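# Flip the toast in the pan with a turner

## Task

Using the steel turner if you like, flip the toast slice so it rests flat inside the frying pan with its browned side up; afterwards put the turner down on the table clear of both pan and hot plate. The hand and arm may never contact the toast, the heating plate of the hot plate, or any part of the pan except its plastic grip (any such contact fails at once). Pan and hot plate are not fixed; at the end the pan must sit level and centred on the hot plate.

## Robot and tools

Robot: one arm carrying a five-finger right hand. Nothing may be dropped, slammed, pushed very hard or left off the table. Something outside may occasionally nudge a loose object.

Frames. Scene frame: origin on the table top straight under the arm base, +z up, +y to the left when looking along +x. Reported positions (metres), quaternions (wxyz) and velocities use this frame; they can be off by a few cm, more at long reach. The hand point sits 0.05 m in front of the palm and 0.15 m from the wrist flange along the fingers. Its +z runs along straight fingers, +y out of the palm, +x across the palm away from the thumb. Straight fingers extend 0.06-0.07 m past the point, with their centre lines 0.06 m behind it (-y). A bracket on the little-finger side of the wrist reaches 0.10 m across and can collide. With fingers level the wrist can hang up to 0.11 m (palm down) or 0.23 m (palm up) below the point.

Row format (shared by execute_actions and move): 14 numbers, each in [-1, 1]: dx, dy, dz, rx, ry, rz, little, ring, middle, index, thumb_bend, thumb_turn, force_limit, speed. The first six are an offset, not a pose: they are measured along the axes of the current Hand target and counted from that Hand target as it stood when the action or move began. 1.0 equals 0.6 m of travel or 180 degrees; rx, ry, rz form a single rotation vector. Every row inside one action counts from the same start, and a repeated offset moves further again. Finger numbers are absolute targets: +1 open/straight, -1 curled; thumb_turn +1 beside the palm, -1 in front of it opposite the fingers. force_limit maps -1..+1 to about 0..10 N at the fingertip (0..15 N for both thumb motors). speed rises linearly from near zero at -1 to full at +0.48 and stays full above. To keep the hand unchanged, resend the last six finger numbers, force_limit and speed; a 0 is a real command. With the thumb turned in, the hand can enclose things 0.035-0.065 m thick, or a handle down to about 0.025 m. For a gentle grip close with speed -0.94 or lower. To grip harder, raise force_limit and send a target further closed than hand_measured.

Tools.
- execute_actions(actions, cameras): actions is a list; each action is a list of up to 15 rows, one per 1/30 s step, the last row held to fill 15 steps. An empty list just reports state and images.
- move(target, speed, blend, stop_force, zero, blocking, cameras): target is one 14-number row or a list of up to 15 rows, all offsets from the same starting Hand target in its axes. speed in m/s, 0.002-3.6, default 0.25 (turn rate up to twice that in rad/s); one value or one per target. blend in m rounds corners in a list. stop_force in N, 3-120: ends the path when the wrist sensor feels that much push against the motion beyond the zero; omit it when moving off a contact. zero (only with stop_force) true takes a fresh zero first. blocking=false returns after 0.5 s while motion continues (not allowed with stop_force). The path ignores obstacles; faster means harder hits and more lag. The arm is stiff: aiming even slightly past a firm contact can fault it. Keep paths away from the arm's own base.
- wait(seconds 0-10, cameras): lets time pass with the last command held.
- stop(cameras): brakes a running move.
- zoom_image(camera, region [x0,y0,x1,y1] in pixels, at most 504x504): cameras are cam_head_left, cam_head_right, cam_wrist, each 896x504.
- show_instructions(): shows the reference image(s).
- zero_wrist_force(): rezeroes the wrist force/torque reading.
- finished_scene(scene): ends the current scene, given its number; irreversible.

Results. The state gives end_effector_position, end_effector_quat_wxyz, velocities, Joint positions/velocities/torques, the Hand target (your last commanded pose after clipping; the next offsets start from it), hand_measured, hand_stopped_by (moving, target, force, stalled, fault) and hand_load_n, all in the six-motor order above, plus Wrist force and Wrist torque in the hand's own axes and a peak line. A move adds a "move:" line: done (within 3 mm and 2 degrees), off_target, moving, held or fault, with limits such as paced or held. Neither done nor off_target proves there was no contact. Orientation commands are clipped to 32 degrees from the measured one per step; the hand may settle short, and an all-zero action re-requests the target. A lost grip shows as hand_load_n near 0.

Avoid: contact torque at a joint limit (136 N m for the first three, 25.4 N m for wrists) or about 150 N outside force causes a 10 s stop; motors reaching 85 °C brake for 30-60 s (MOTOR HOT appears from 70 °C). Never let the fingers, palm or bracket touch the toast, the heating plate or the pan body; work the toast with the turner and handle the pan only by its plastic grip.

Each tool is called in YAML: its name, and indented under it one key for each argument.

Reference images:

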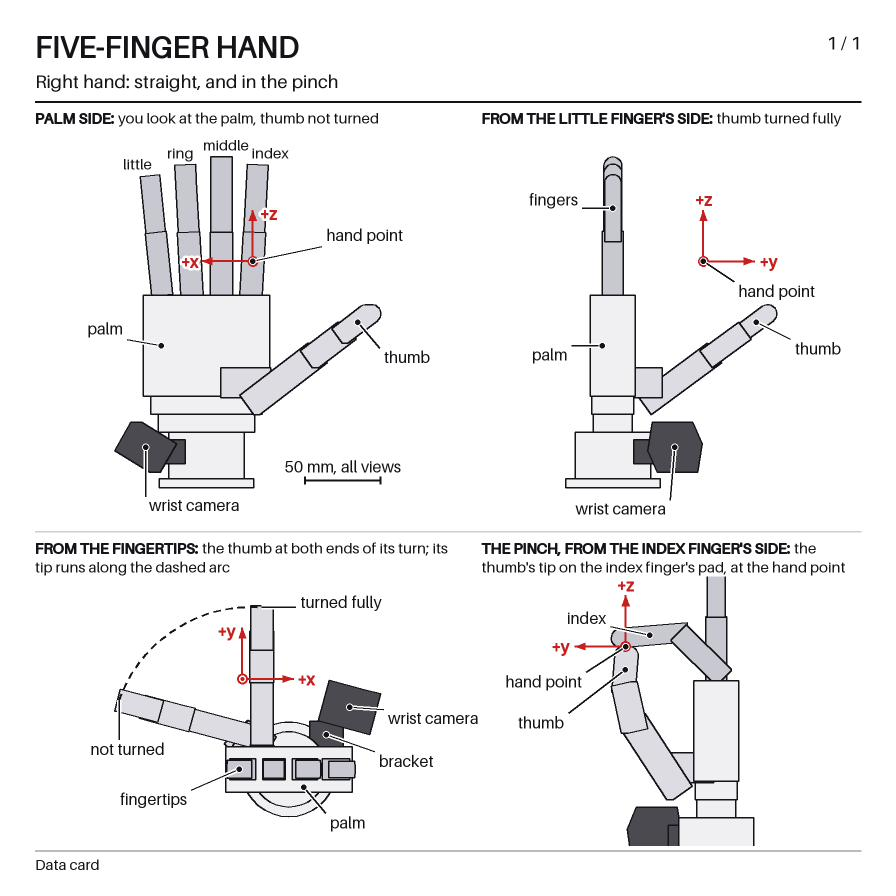

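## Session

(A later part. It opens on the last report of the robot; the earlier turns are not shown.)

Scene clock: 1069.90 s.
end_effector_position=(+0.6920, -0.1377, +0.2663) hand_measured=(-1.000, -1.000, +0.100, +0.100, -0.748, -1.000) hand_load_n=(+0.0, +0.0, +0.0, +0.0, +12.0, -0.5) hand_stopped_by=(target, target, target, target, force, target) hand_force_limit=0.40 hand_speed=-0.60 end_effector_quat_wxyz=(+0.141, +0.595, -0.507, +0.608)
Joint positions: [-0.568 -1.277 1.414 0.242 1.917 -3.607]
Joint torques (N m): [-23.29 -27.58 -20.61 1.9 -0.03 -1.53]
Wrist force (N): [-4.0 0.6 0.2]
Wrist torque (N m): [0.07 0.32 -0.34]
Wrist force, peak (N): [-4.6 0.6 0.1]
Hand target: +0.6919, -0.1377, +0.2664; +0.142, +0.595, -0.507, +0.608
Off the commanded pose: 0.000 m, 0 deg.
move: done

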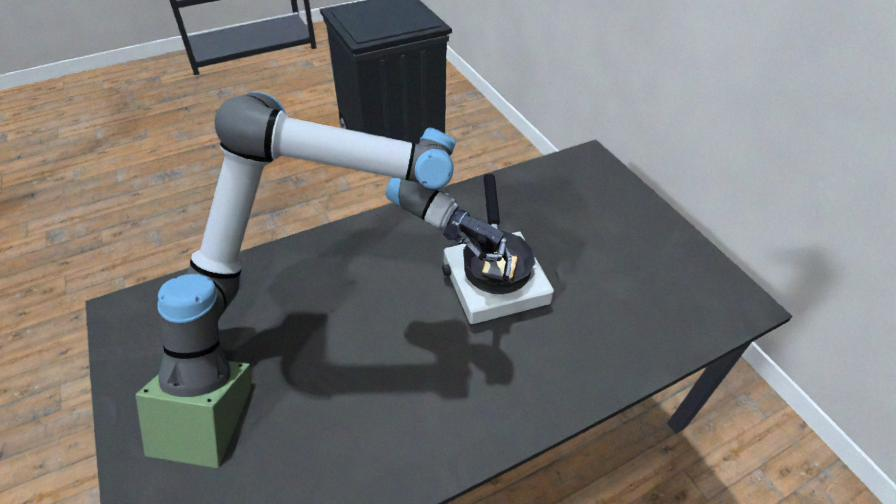

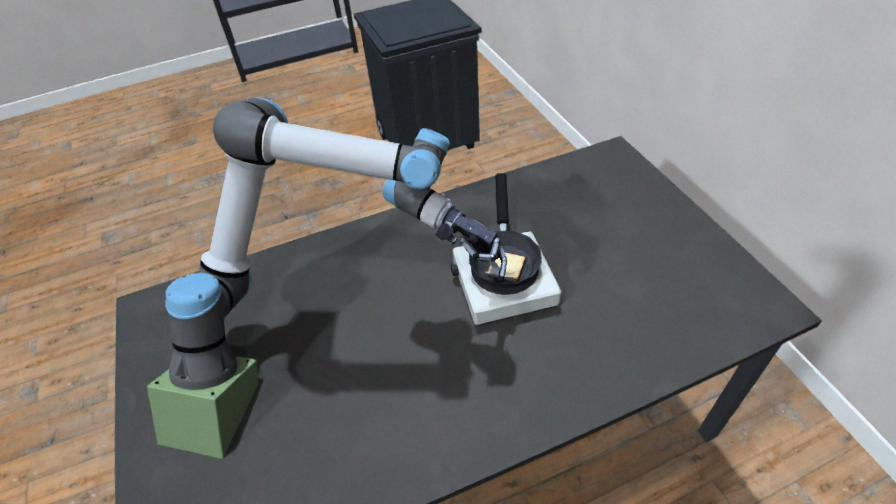

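move:
  target: [-0.0289, 0.0149, 0.0074, 0, 0, 0, -1, -1, 0.1, 0.1, -0.99, -1, 0.4, -0.6]
  speed: 0.02
  stop_force: 3
  cameras: ["cam_head_left", "cam_head_right"]

zoom_image:
  camera: "cam_head_left"
  region: [460, 230, 530, 290]

zoom_image:
  camera: "cam_head_right"
  region: [465, 230, 535, 290]

Scene clock: 1110.43 s.
end_effector_position=(+0.6918, -0.1378, +0.2640) hand_measured=(-1.000, -1.000, +0.100, +0.100, -0.748, -1.000) hand_load_n=(+0.0, +0.0, +0.0, +0.0, +12.0, +0.0) hand_stopped_by=(target, target, target, target, force, target) hand_force_limit=0.40 hand_speed=-0.60 end_effector_quat_wxyz=(+0.142, +0.595, -0.507, +0.608)
Joint positions: [-0.566 -1.276 1.417 0.237 1.919 -3.606]
Joint torques (N m): [-21.79 -45.86 -24.38 -1.58 1.99 -2.35]
Wrist force (N): [-3.8 0.2 -0.4]
Wrist torque (N m): [0.08 0.30 -0.28]
Wrist force, peak (N): [-4.4 0.6 -0.1]
Hand target: +0.6918, -0.1378, +0.2640; +0.142, +0.595, -0.507, +0.608 (not the last commanded pose)
Off the commanded pose: 0.018 m, 0 deg.
move: contact

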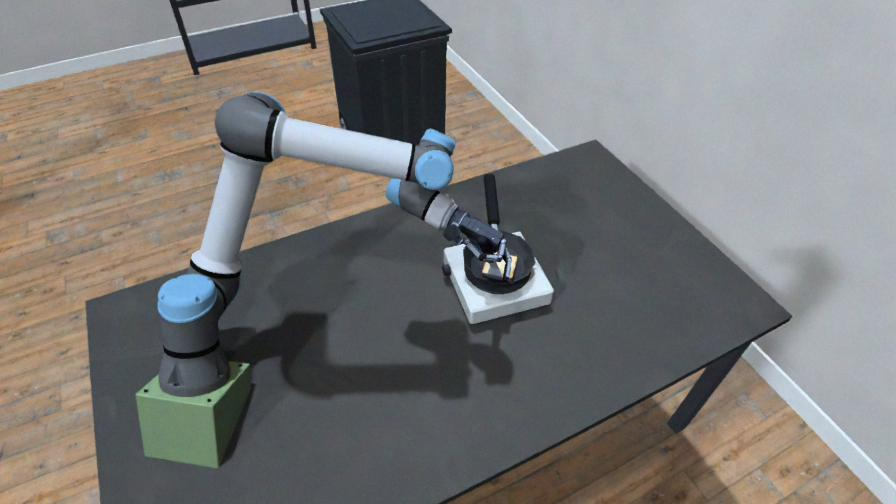

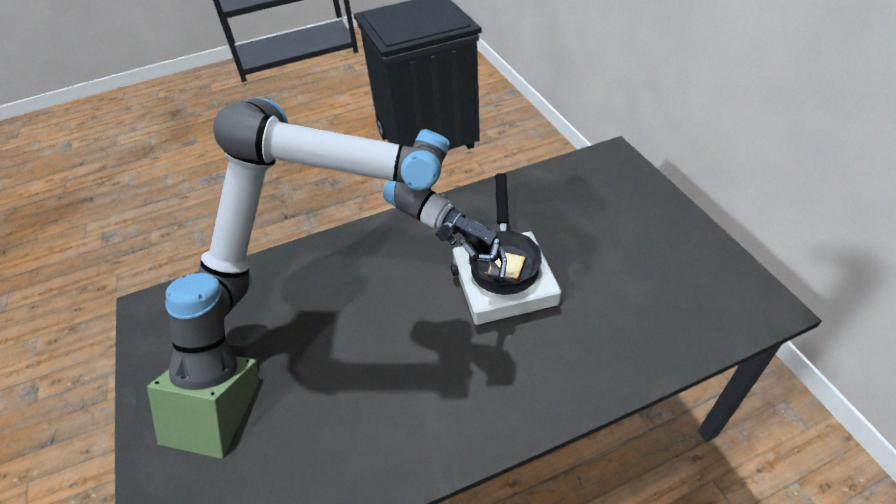

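Scaled by 7.200.

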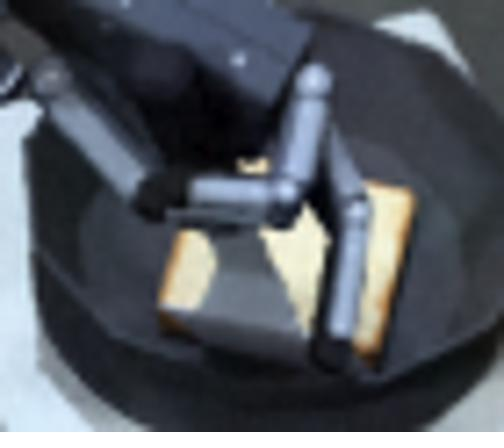

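Scaled by 7.200.

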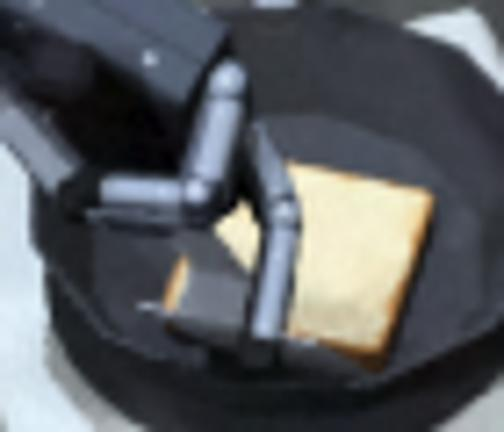

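move:
  target: [-0.0253, 0.0448, 0.0145, 0.0065, -0.0137, 0.0534, -1, -1, 0.1, 0.1, -0.99, -1, 0.4, -0.6]
  speed: 0.05
  cameras: ["cam_head_left", "cam_head_right"]

zoom_image:
  camera: "cam_head_left"
  region: [460, 230, 530, 290]

zoom_image:
  camera: "cam_head_right"
  region: [465, 230, 535, 290]

Scene clock: 1123.10 s.
end_effector_position=(+0.6799, -0.1501, +0.2369) hand_measured=(-1.000, -1.000, +0.100, +0.100, -0.748, -1.000) hand_load_n=(+0.0, +0.0, +0.0, +0.0, +12.0, +0.0) hand_stopped_by=(target, target, target, target, force, target) hand_force_limit=0.40 hand_speed=-0.60 end_effector_quat_wxyz=(+0.073, +0.564, -0.551, +0.610) end_effector_velocity=(+0.000, +0.000, +0.002) end_effector_angular_velocity=(-0.008, +0.005, +0.001)
Joint positions: [-0.617 -1.304 1.533 0.141 1.824 -3.459]
Joint velocities: [0.002 0 -0.004 0.003 0.005 -0.009]
Joint torques (N m): [-6.49 -34.07 -25.01 1.91 2.36 -2.44]
Wrist force (N): [-2.9 1.2 -0.1]
Wrist torque (N m): [0.16 0.19 -0.19]
Wrist force, peak (N): [-4.1 0.3 -0.1]
Hand target: +0.6799, -0.1501, +0.2369; +0.073, +0.565, -0.551, +0.610
Off the commanded pose: 0.000 m, 0 deg.
move: done

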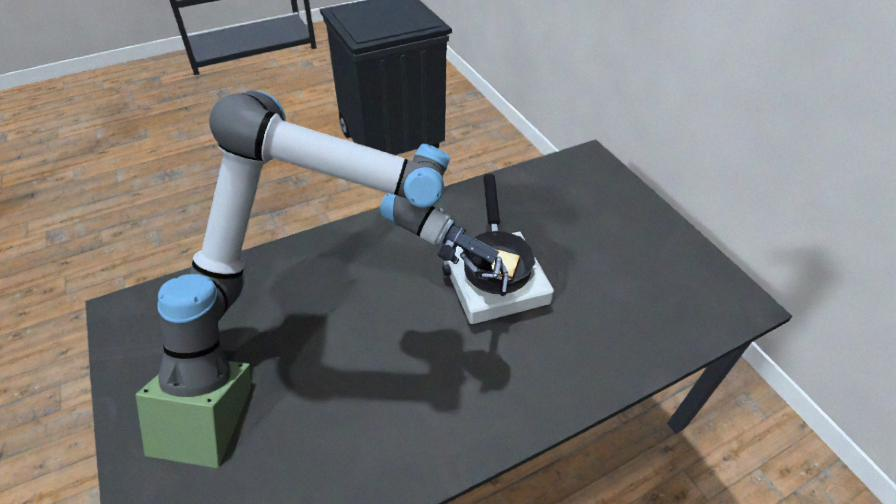

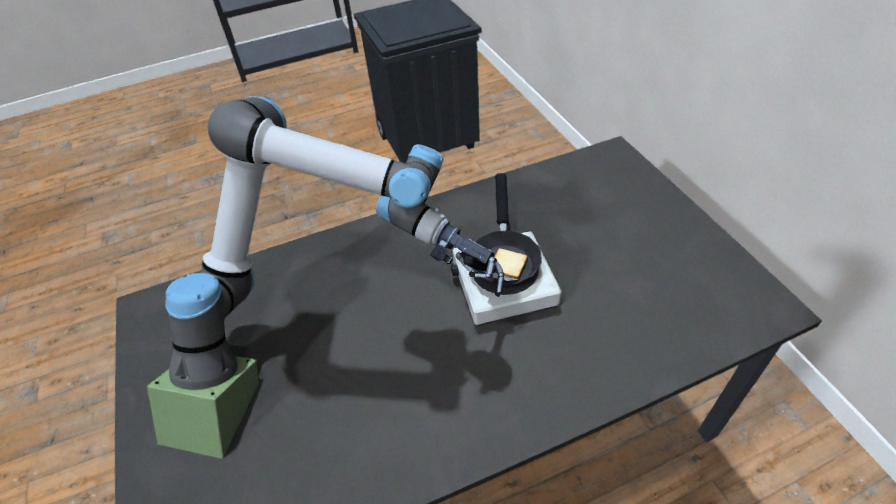

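Scaled by 7.200.

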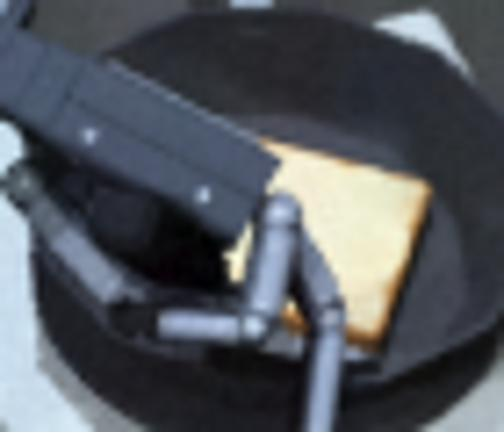

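Scaled by 7.200.

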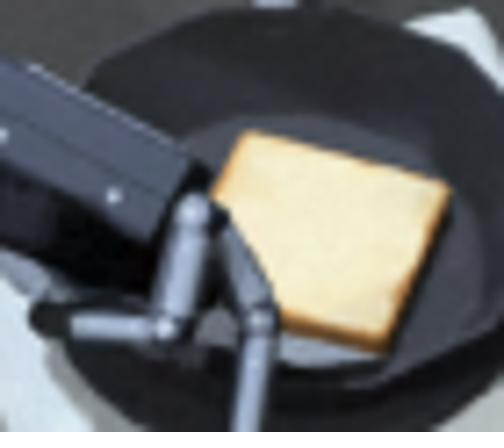

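move:
  target: [-0.0325, 0.0437, 0.0153, 0.0065, -0.0137, 0.0534, -1, -1, 0.1, 0.1, -0.99, -1, 0.4, -0.6]
  speed: 0.05
  cameras: ["cam_head_left", "cam_head_right"]

zoom_image:
  camera: "cam_head_left"
  region: [460, 230, 530, 290]

zoom_image:
  camera: "cam_head_right"
  region: [465, 230, 535, 290]

Scene clock: 1130.93 s.
end_effector_position=(+0.6736, -0.1567, +0.2041) hand_measured=(-1.000, -1.000, +0.100, +0.100, -0.748, -1.000) hand_load_n=(+0.0, +0.0, +0.0, +0.0, +12.5, +0.5) hand_stopped_by=(target, target, target, target, force, target) hand_force_limit=0.40 hand_speed=-0.60 end_effector_quat_wxyz=(-0.004, -0.530, +0.592, -0.607) end_effector_velocity=(+0.000, +0.000, +0.002) end_effector_angular_velocity=(-0.006, +0.005, +0.000)
Joint positions: [-0.649 -1.308 1.633 0.033 1.747 -3.305]
Joint velocities: [0 0 -0.005 0.005 0.003 -0.008]
Joint torques (N m): [-7 -41.81 -20.81 2.02 2.81 -2.26]
Wrist force (N): [-2.2 1.0 -0.2]
Wrist torque (N m): [0.19 0.11 -0.04]
Wrist force, peak (N): [-3.0 1.1 -0.2]
Hand target: +0.6736, -0.1566, +0.2042; -0.004, -0.530, +0.592, -0.607
Off the commanded pose: 0.000 m, 0 deg.
move: done

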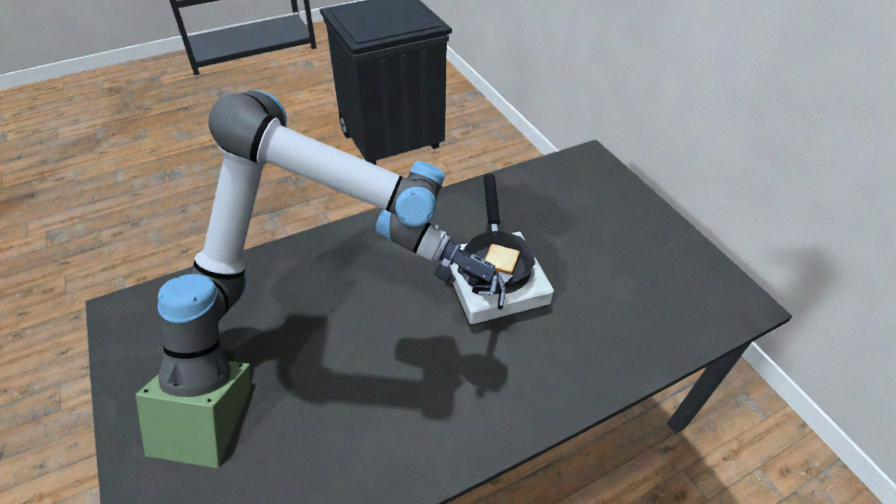

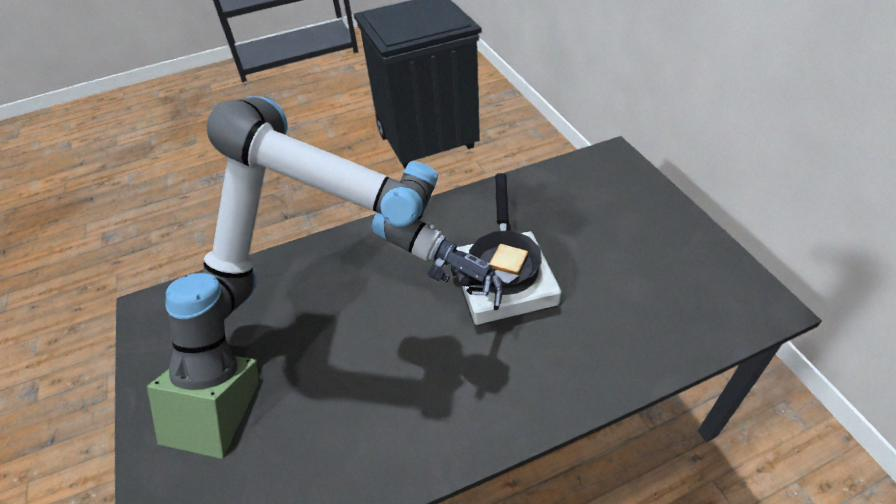

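Scaled by 7.200.

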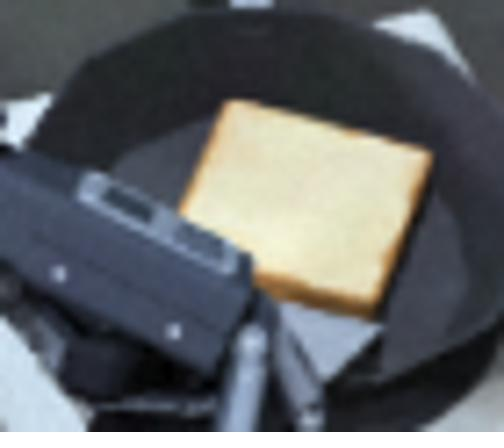

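Scaled by 7.200.

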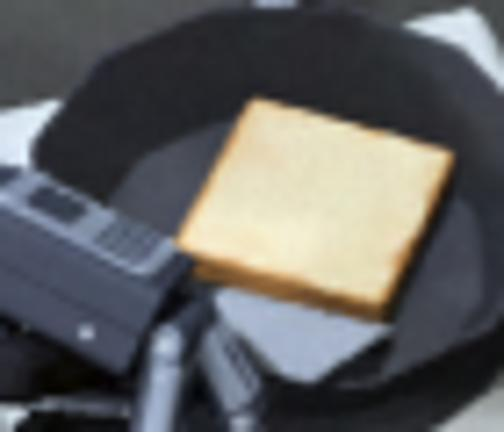

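move:
  target: [-0.0258, 0.0317, 0.0113, 0.0046, -0.0096, 0.0374, -1, -1, 0.1, 0.1, -0.99, -1, 0.4, -0.6]
  speed: 0.05
  cameras: ["cam_head_left", "cam_head_right"]

zoom_image:
  camera: "cam_head_left"
  region: [460, 230, 530, 290]

zoom_image:
  camera: "cam_head_right"
  region: [465, 230, 535, 290]

Scene clock: 1141.10 s.
end_effector_position=(+0.6727, -0.1576, +0.1786) hand_measured=(-1.000, -1.000, +0.100, +0.100, -0.748, -1.000) hand_load_n=(+0.0, +0.0, +0.0, +0.0, +12.5, +1.0) hand_stopped_by=(target, target, target, target, force, target) hand_force_limit=0.40 hand_speed=-0.60 end_effector_quat_wxyz=(+0.044, -0.503, +0.618, -0.603) end_effector_velocity=(-0.001, +0.000, +0.000) end_effector_angular_velocity=(-0.004, +0.008, +0.000)
Joint positions: [-0.659 -1.298 1.694 -0.05 1.707 -3.192]
Joint velocities: [0.001 0 -0.003 0.007 0.002 -0.008]
Joint torques (N m): [-14.42 -27.09 -23.39 2.53 2.57 -2.68]
Wrist force (N): [-1.0 0.8 -0.1]
Wrist torque (N m): [0.18 0.05 0.11]
Wrist force, peak (N): [-2.4 0.8 -0.5]
Hand target: +0.6727, -0.1576, +0.1787; +0.044, -0.503, +0.618, -0.603
Off the commanded pose: 0.000 m, 0 deg.
move: done

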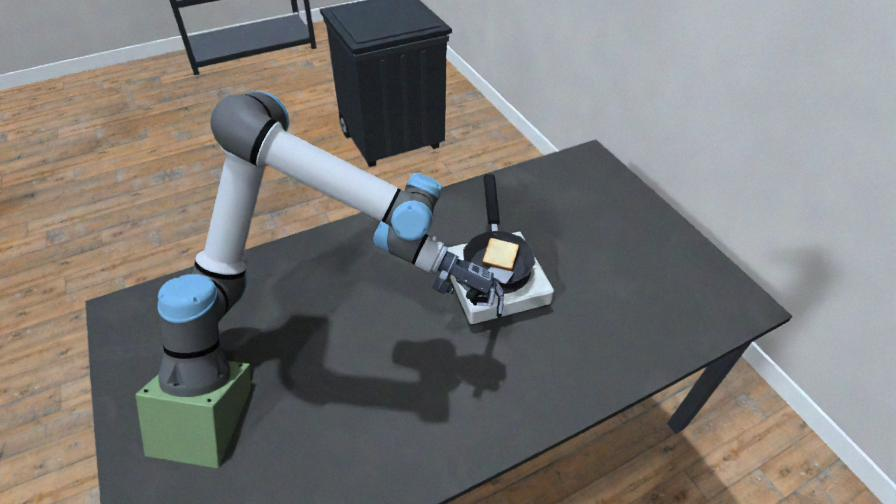

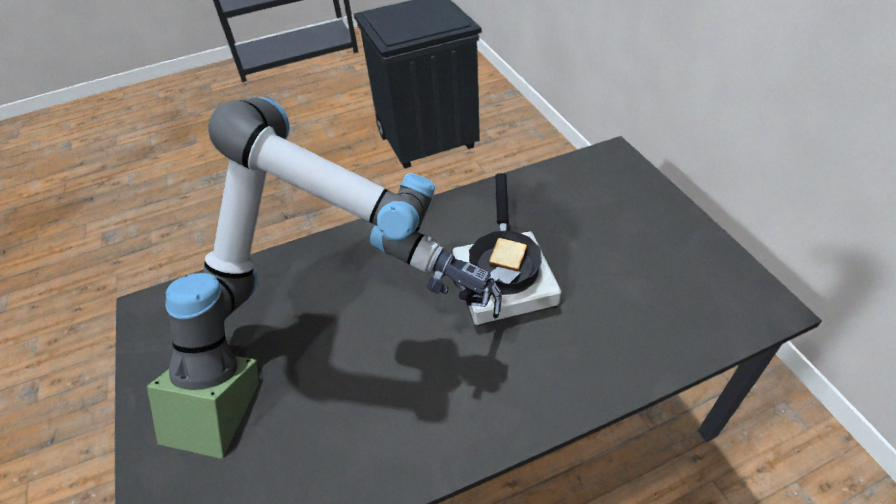

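Scaled by 7.200.

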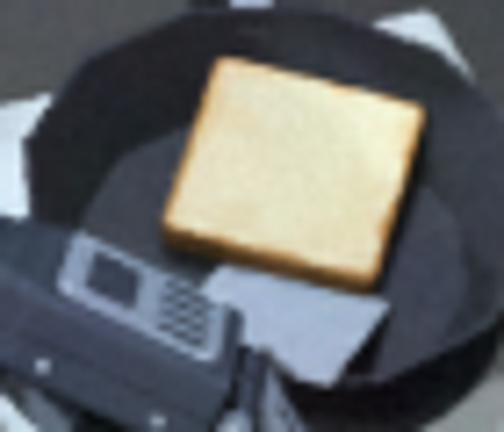

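Scaled by 7.200.

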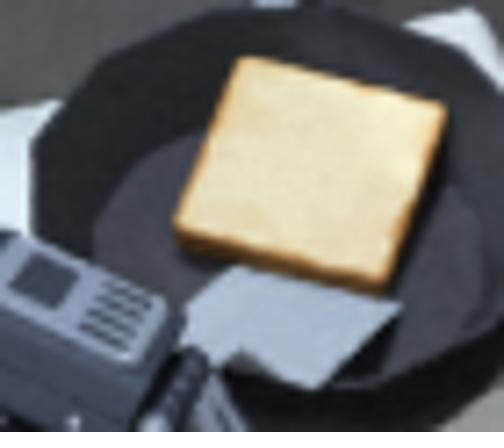

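move:
  target: [-0.0323, -0.0167, -0.0143, 0, 0, 0, -1, -1, 0.1, 0.1, -0.99, -1, 0.4, -0.6]
  speed: 0.04
  stop_force: 8
  cameras: ["cam_head_left", "cam_head_right"]

zoom_image:
  camera: "cam_head_left"
  region: [460, 220, 540, 300]

zoom_image:
  camera: "cam_head_right"
  region: [465, 220, 545, 300]

Scene clock: 1186.70 s.
end_effector_position=(+0.6822, -0.1361, +0.1783) hand_measured=(-1.000, -1.000, +0.100, +0.100, -0.748, -1.000) hand_load_n=(+0.0, +0.0, +0.0, +0.0, +13.0, +2.0) hand_stopped_by=(target, target, target, target, force, target) hand_force_limit=0.40 hand_speed=-0.60 end_effector_quat_wxyz=(+0.044, -0.503, +0.618, -0.603)
Joint positions: [-0.612 -1.297 1.664 -0.018 1.751 -3.176]
Joint torques (N m): [-21.1 -18.31 -11.04 -2.17 0.85 -2.57]
Wrist force (N): [-2.3 0.5 -0.1]
Wrist torque (N m): [0.18 0.20 0.12]
Wrist force, peak (N): [-2.5 1.0 -0.2]
Hand target: +0.6822, -0.1361, +0.1783; +0.044, -0.503, +0.618, -0.603
Off the commanded pose: 0.000 m, 0 deg.
move: done

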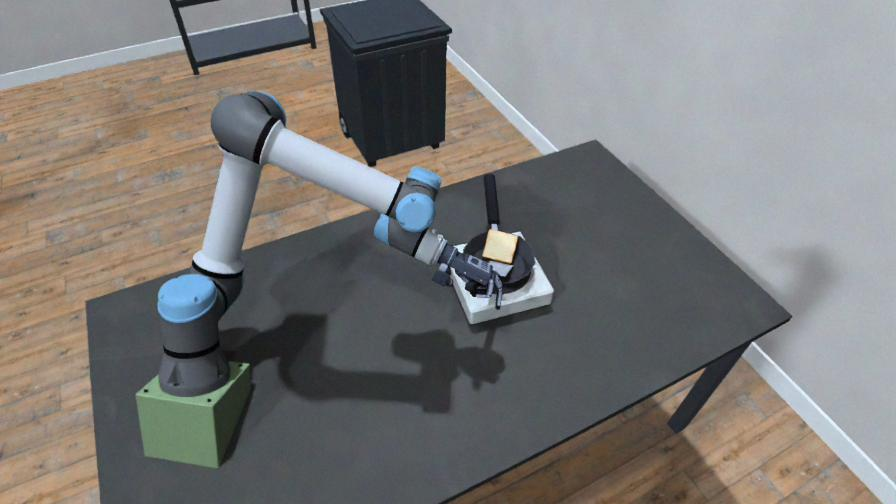

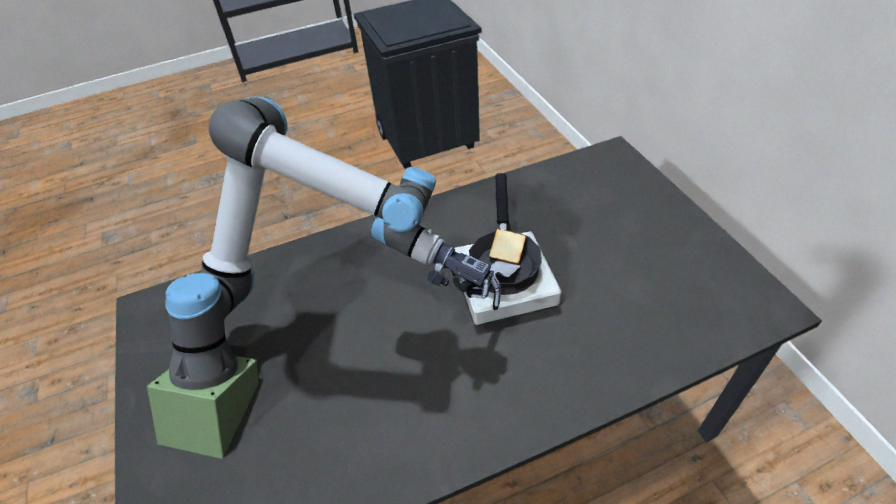

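Scaled by 6.300.

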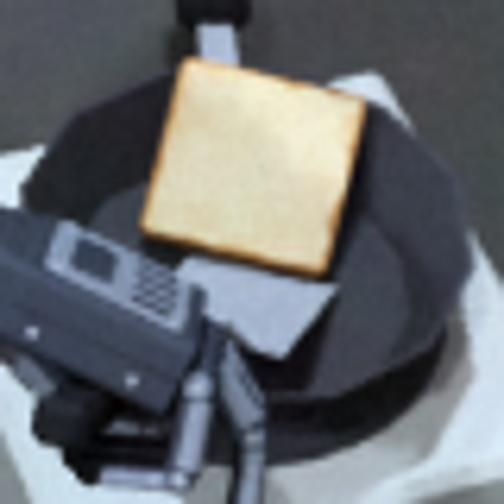

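Scaled by 6.300.

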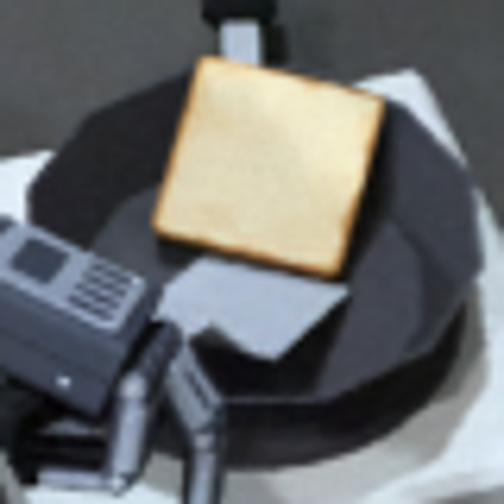

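move:
  target: [-0.0295, -0.0153, -0.0125, 0, 0, 0, -1, -1, 0.1, 0.1, -0.99, -1, 0.4, -0.6]
  speed: 0.04
  stop_force: 8
  cameras: ["cam_head_left", "cam_head_right"]

zoom_image:
  camera: "cam_head_left"
  region: [460, 210, 540, 290]

zoom_image:
  camera: "cam_head_right"
  region: [465, 210, 545, 290]

Scene clock: 1197.50 s.
end_effector_position=(+0.6911, -0.1168, +0.1777) hand_measured=(-1.000, -1.000, +0.100, +0.100, -0.748, -1.000) hand_load_n=(+0.5, +0.0, +0.0, +0.0, +13.0, +3.0) hand_stopped_by=(target, target, target, target, force, target) hand_force_limit=0.40 hand_speed=-0.60 end_effector_quat_wxyz=(+0.044, -0.503, +0.618, -0.603)
Joint positions: [-0.569 -1.293 1.633 0.011 1.791 -3.161]
Joint torques (N m): [-20.92 -37 -10.56 -2.09 0.68 -2.54]
Wrist force (N): [-2.2 0.7 -0.2]
Wrist torque (N m): [0.24 0.14 0.18]
Wrist force, peak (N): [-2.5 0.6 0.0]
Hand target: +0.6911, -0.1168, +0.1777; +0.044, -0.503, +0.618, -0.603
Off the commanded pose: 0.000 m, 0 deg.
move: done

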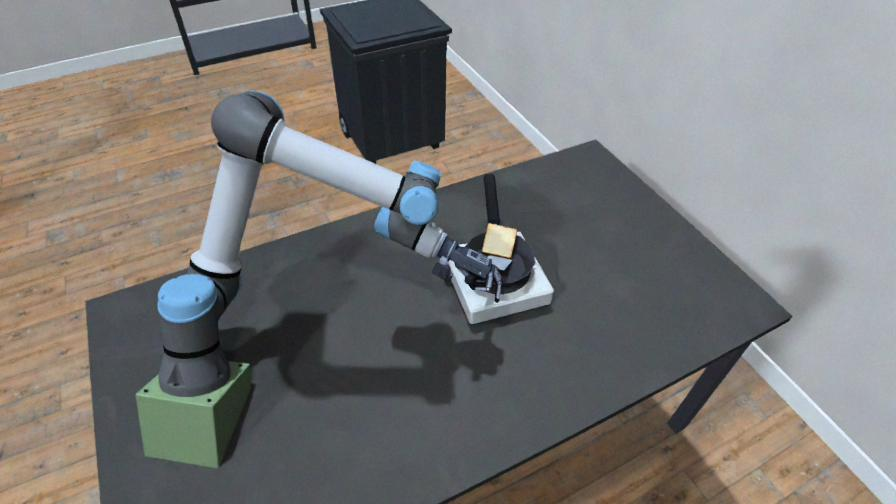

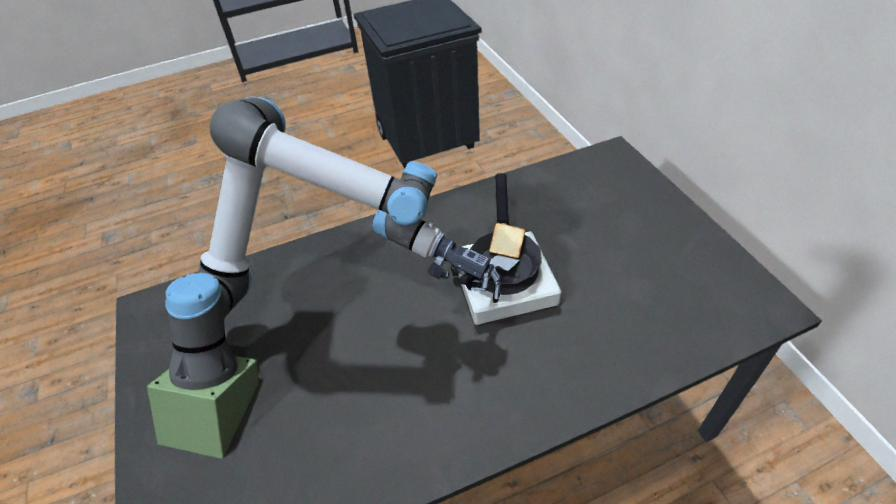

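Scaled by 6.300.

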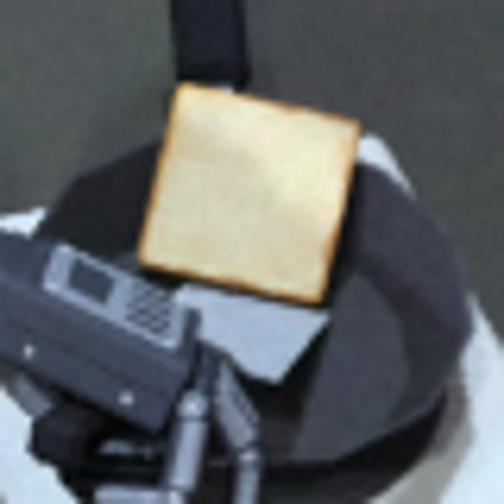

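Scaled by 6.300.

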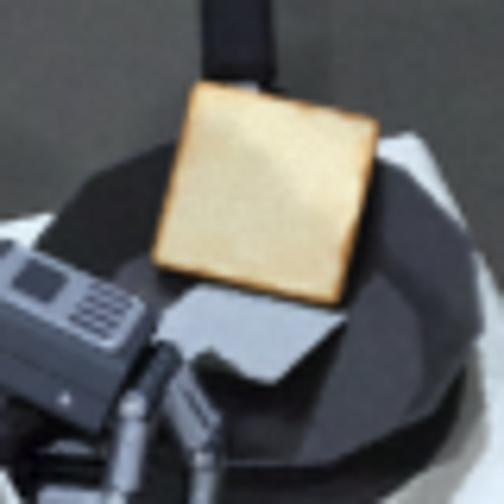

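move:
  target: [-0.026, -0.0147, -0.0077, 0, 0, 0, -1, -1, 0.1, 0.1, -0.99, -1, 0.4, -0.6]
  speed: 0.04
  stop_force: 8
  cameras: ["cam_head_left", "cam_head_right"]

zoom_image:
  camera: "cam_head_left"
  region: [460, 210, 540, 290]

zoom_image:
  camera: "cam_head_right"
  region: [465, 210, 545, 290]

Scene clock: 1203.27 s.
end_effector_position=(+0.7007, -0.1010, +0.1773) hand_measured=(-1.000, -1.000, +0.100, +0.100, -0.748, -1.000) hand_load_n=(+0.0, +0.0, +0.0, +0.0, +13.5, +2.5) hand_stopped_by=(target, target, target, target, force, target) hand_force_limit=0.40 hand_speed=-0.60 end_effector_quat_wxyz=(+0.044, -0.503, +0.618, -0.603)
Joint positions: [-0.533 -1.283 1.598 0.04 1.825 -3.149]
Joint torques (N m): [-20.66 -44.02 -11.21 -1.94 1 -2.57]
Wrist force (N): [-2.5 0.4 -0.2]
Wrist torque (N m): [0.17 0.15 0.17]
Wrist force, peak (N): [-2.6 0.5 -0.5]
Hand target: +0.7007, -0.1010, +0.1773; +0.044, -0.503, +0.618, -0.603
Off the commanded pose: 0.000 m, 0 deg.
move: done

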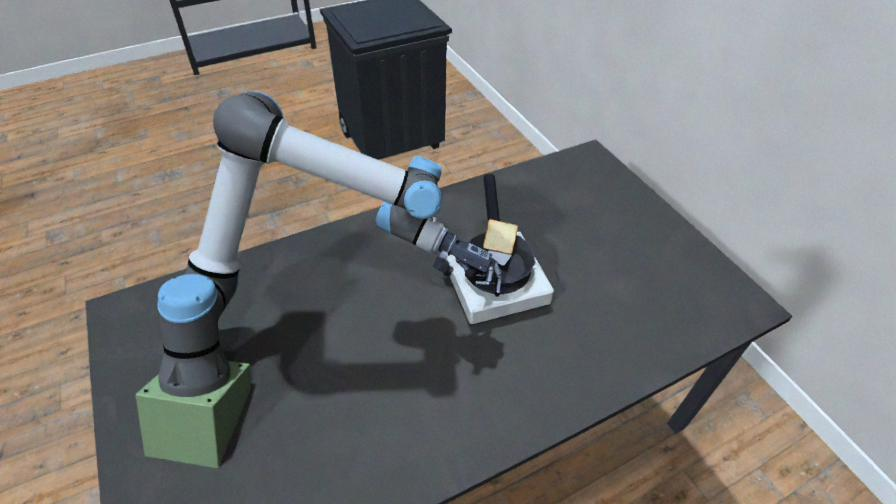

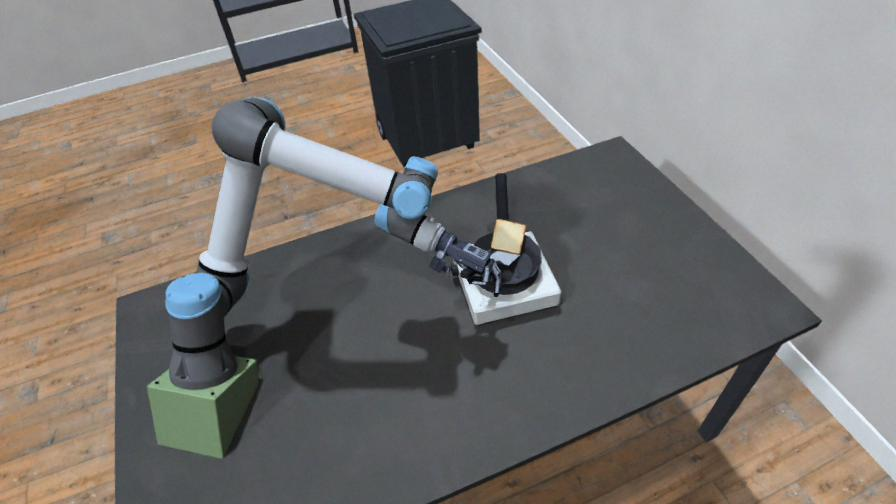

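Scaled by 6.300.

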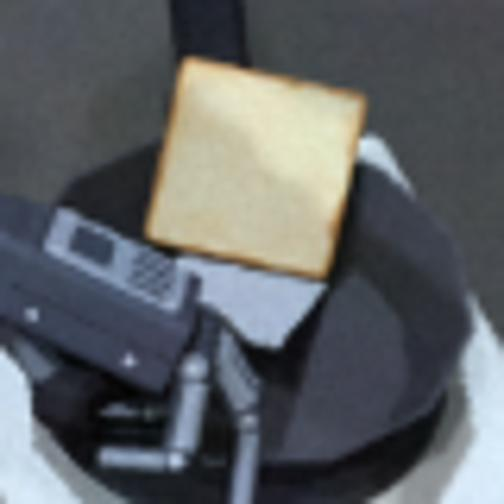

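Scaled by 6.300.

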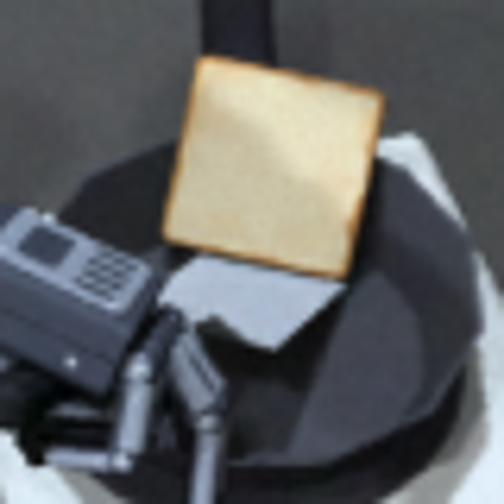

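move:
  target: [-0.0183, -0.0098, -0.0045, 0, 0, 0, -1, -1, 0.1, 0.1, -0.99, -1, 0.4, -0.6]
  speed: 0.04
  stop_force: 8
  cameras: ["cam_head_left", "cam_head_right"]

zoom_image:
  camera: "cam_head_left"
  region: [460, 210, 540, 290]

zoom_image:
  camera: "cam_head_right"
  region: [465, 210, 545, 290]

Scene clock: 1215.43 s.
end_effector_position=(+0.7077, -0.0903, +0.1766) hand_measured=(-1.000, -1.000, +0.100, +0.100, -0.748, -1.000) hand_load_n=(+0.0, +0.0, +0.0, +0.0, +13.5, +3.0) hand_stopped_by=(target, target, target, target, force, target) hand_force_limit=0.40 hand_speed=-0.60 end_effector_quat_wxyz=(+0.044, -0.503, +0.618, -0.603)
Joint positions: [-0.509 -1.274 1.571 0.059 1.848 -3.14]
Joint torques (N m): [-20.97 -44.81 -10.62 -1.88 1.1 -2.61]
Wrist force (N): [-2.4 0.0 -0.3]
Wrist torque (N m): [0.14 0.18 0.19]
Wrist force, peak (N): [-2.8 0.6 -0.4]
Hand target: +0.7077, -0.0903, +0.1766; +0.044, -0.503, +0.618, -0.603
Off the commanded pose: 0.000 m, 0 deg.
move: done

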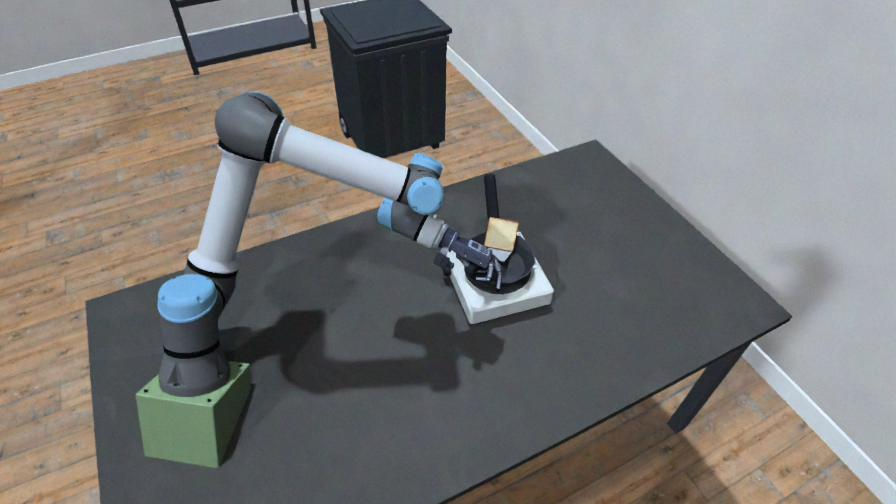

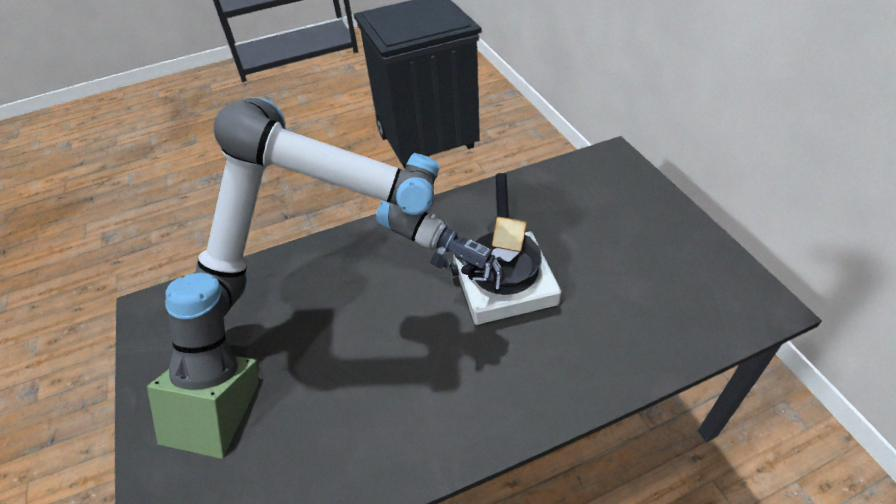

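Scaled by 6.300.

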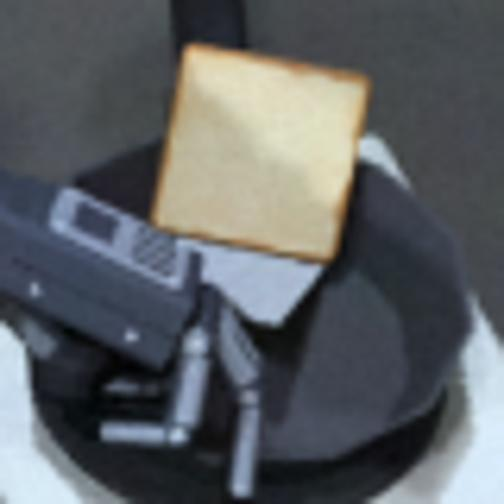

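Scaled by 6.300.

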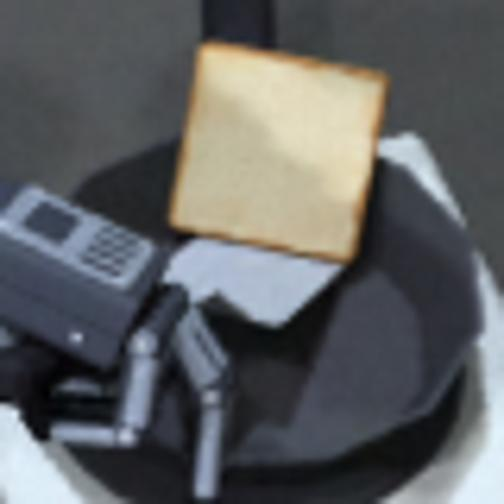

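move:
  target: [-0.0135, -0.0074, -0.0036, 0, 0, 0, -1, -1, 0.1, 0.1, -0.99, -1, 0.4, -0.6]
  speed: 0.04
  stop_force: 8
  cameras: ["cam_head_left", "cam_head_right"]

zoom_image:
  camera: "cam_head_left"
  region: [460, 200, 540, 280]

zoom_image:
  camera: "cam_head_right"
  region: [465, 200, 545, 280]

Scene clock: 1220.20 s.
end_effector_position=(+0.7127, -0.0823, +0.1762) hand_measured=(-1.000, -1.000, +0.100, +0.100, -0.748, -1.000) hand_load_n=(+0.0, +0.0, +0.0, +0.0, +14.0, +3.5) hand_stopped_by=(target, target, target, target, force, target) hand_force_limit=0.40 hand_speed=-0.60 end_effector_quat_wxyz=(+0.044, -0.503, +0.618, -0.603)
Joint positions: [-0.491 -1.267 1.551 0.074 1.865 -3.133]
Joint torques (N m): [-20.75 -43.19 -10.85 -1.67 0.14 -2.24]
Wrist force (N): [-2.4 -0.1 0.1]
Wrist torque (N m): [0.17 0.24 0.22]
Wrist force, peak (N): [3.2 -0.3 -0.3]
Hand target: +0.7127, -0.0823, +0.1763; +0.044, -0.503, +0.618, -0.603
Off the commanded pose: 0.000 m, 0 deg.
move: done

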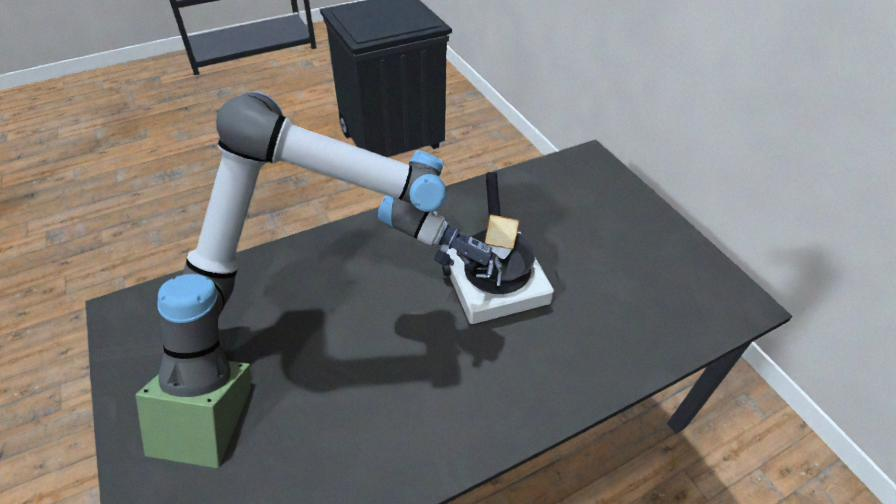

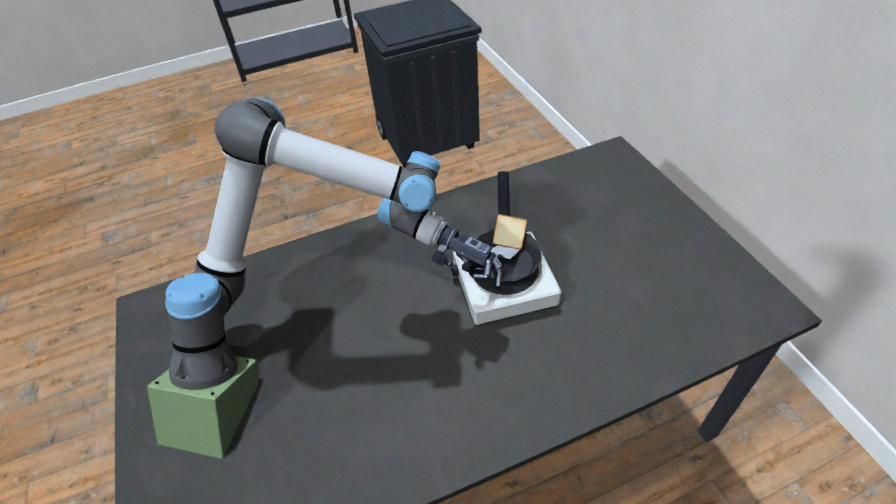

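Scaled by 6.300.

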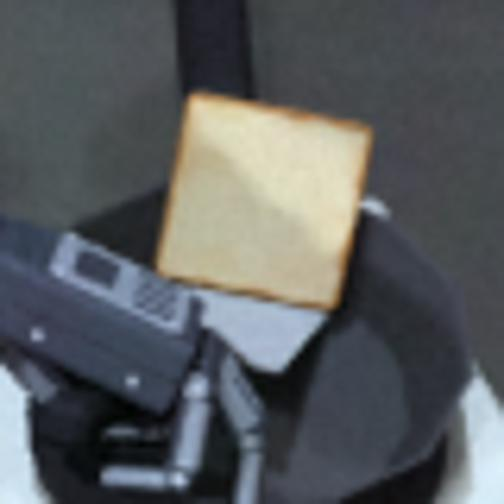

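Scaled by 6.300.

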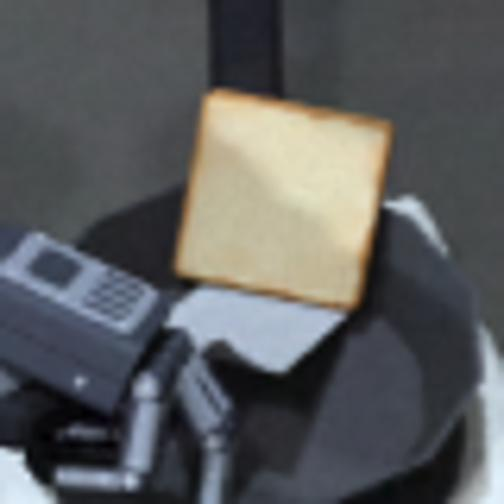

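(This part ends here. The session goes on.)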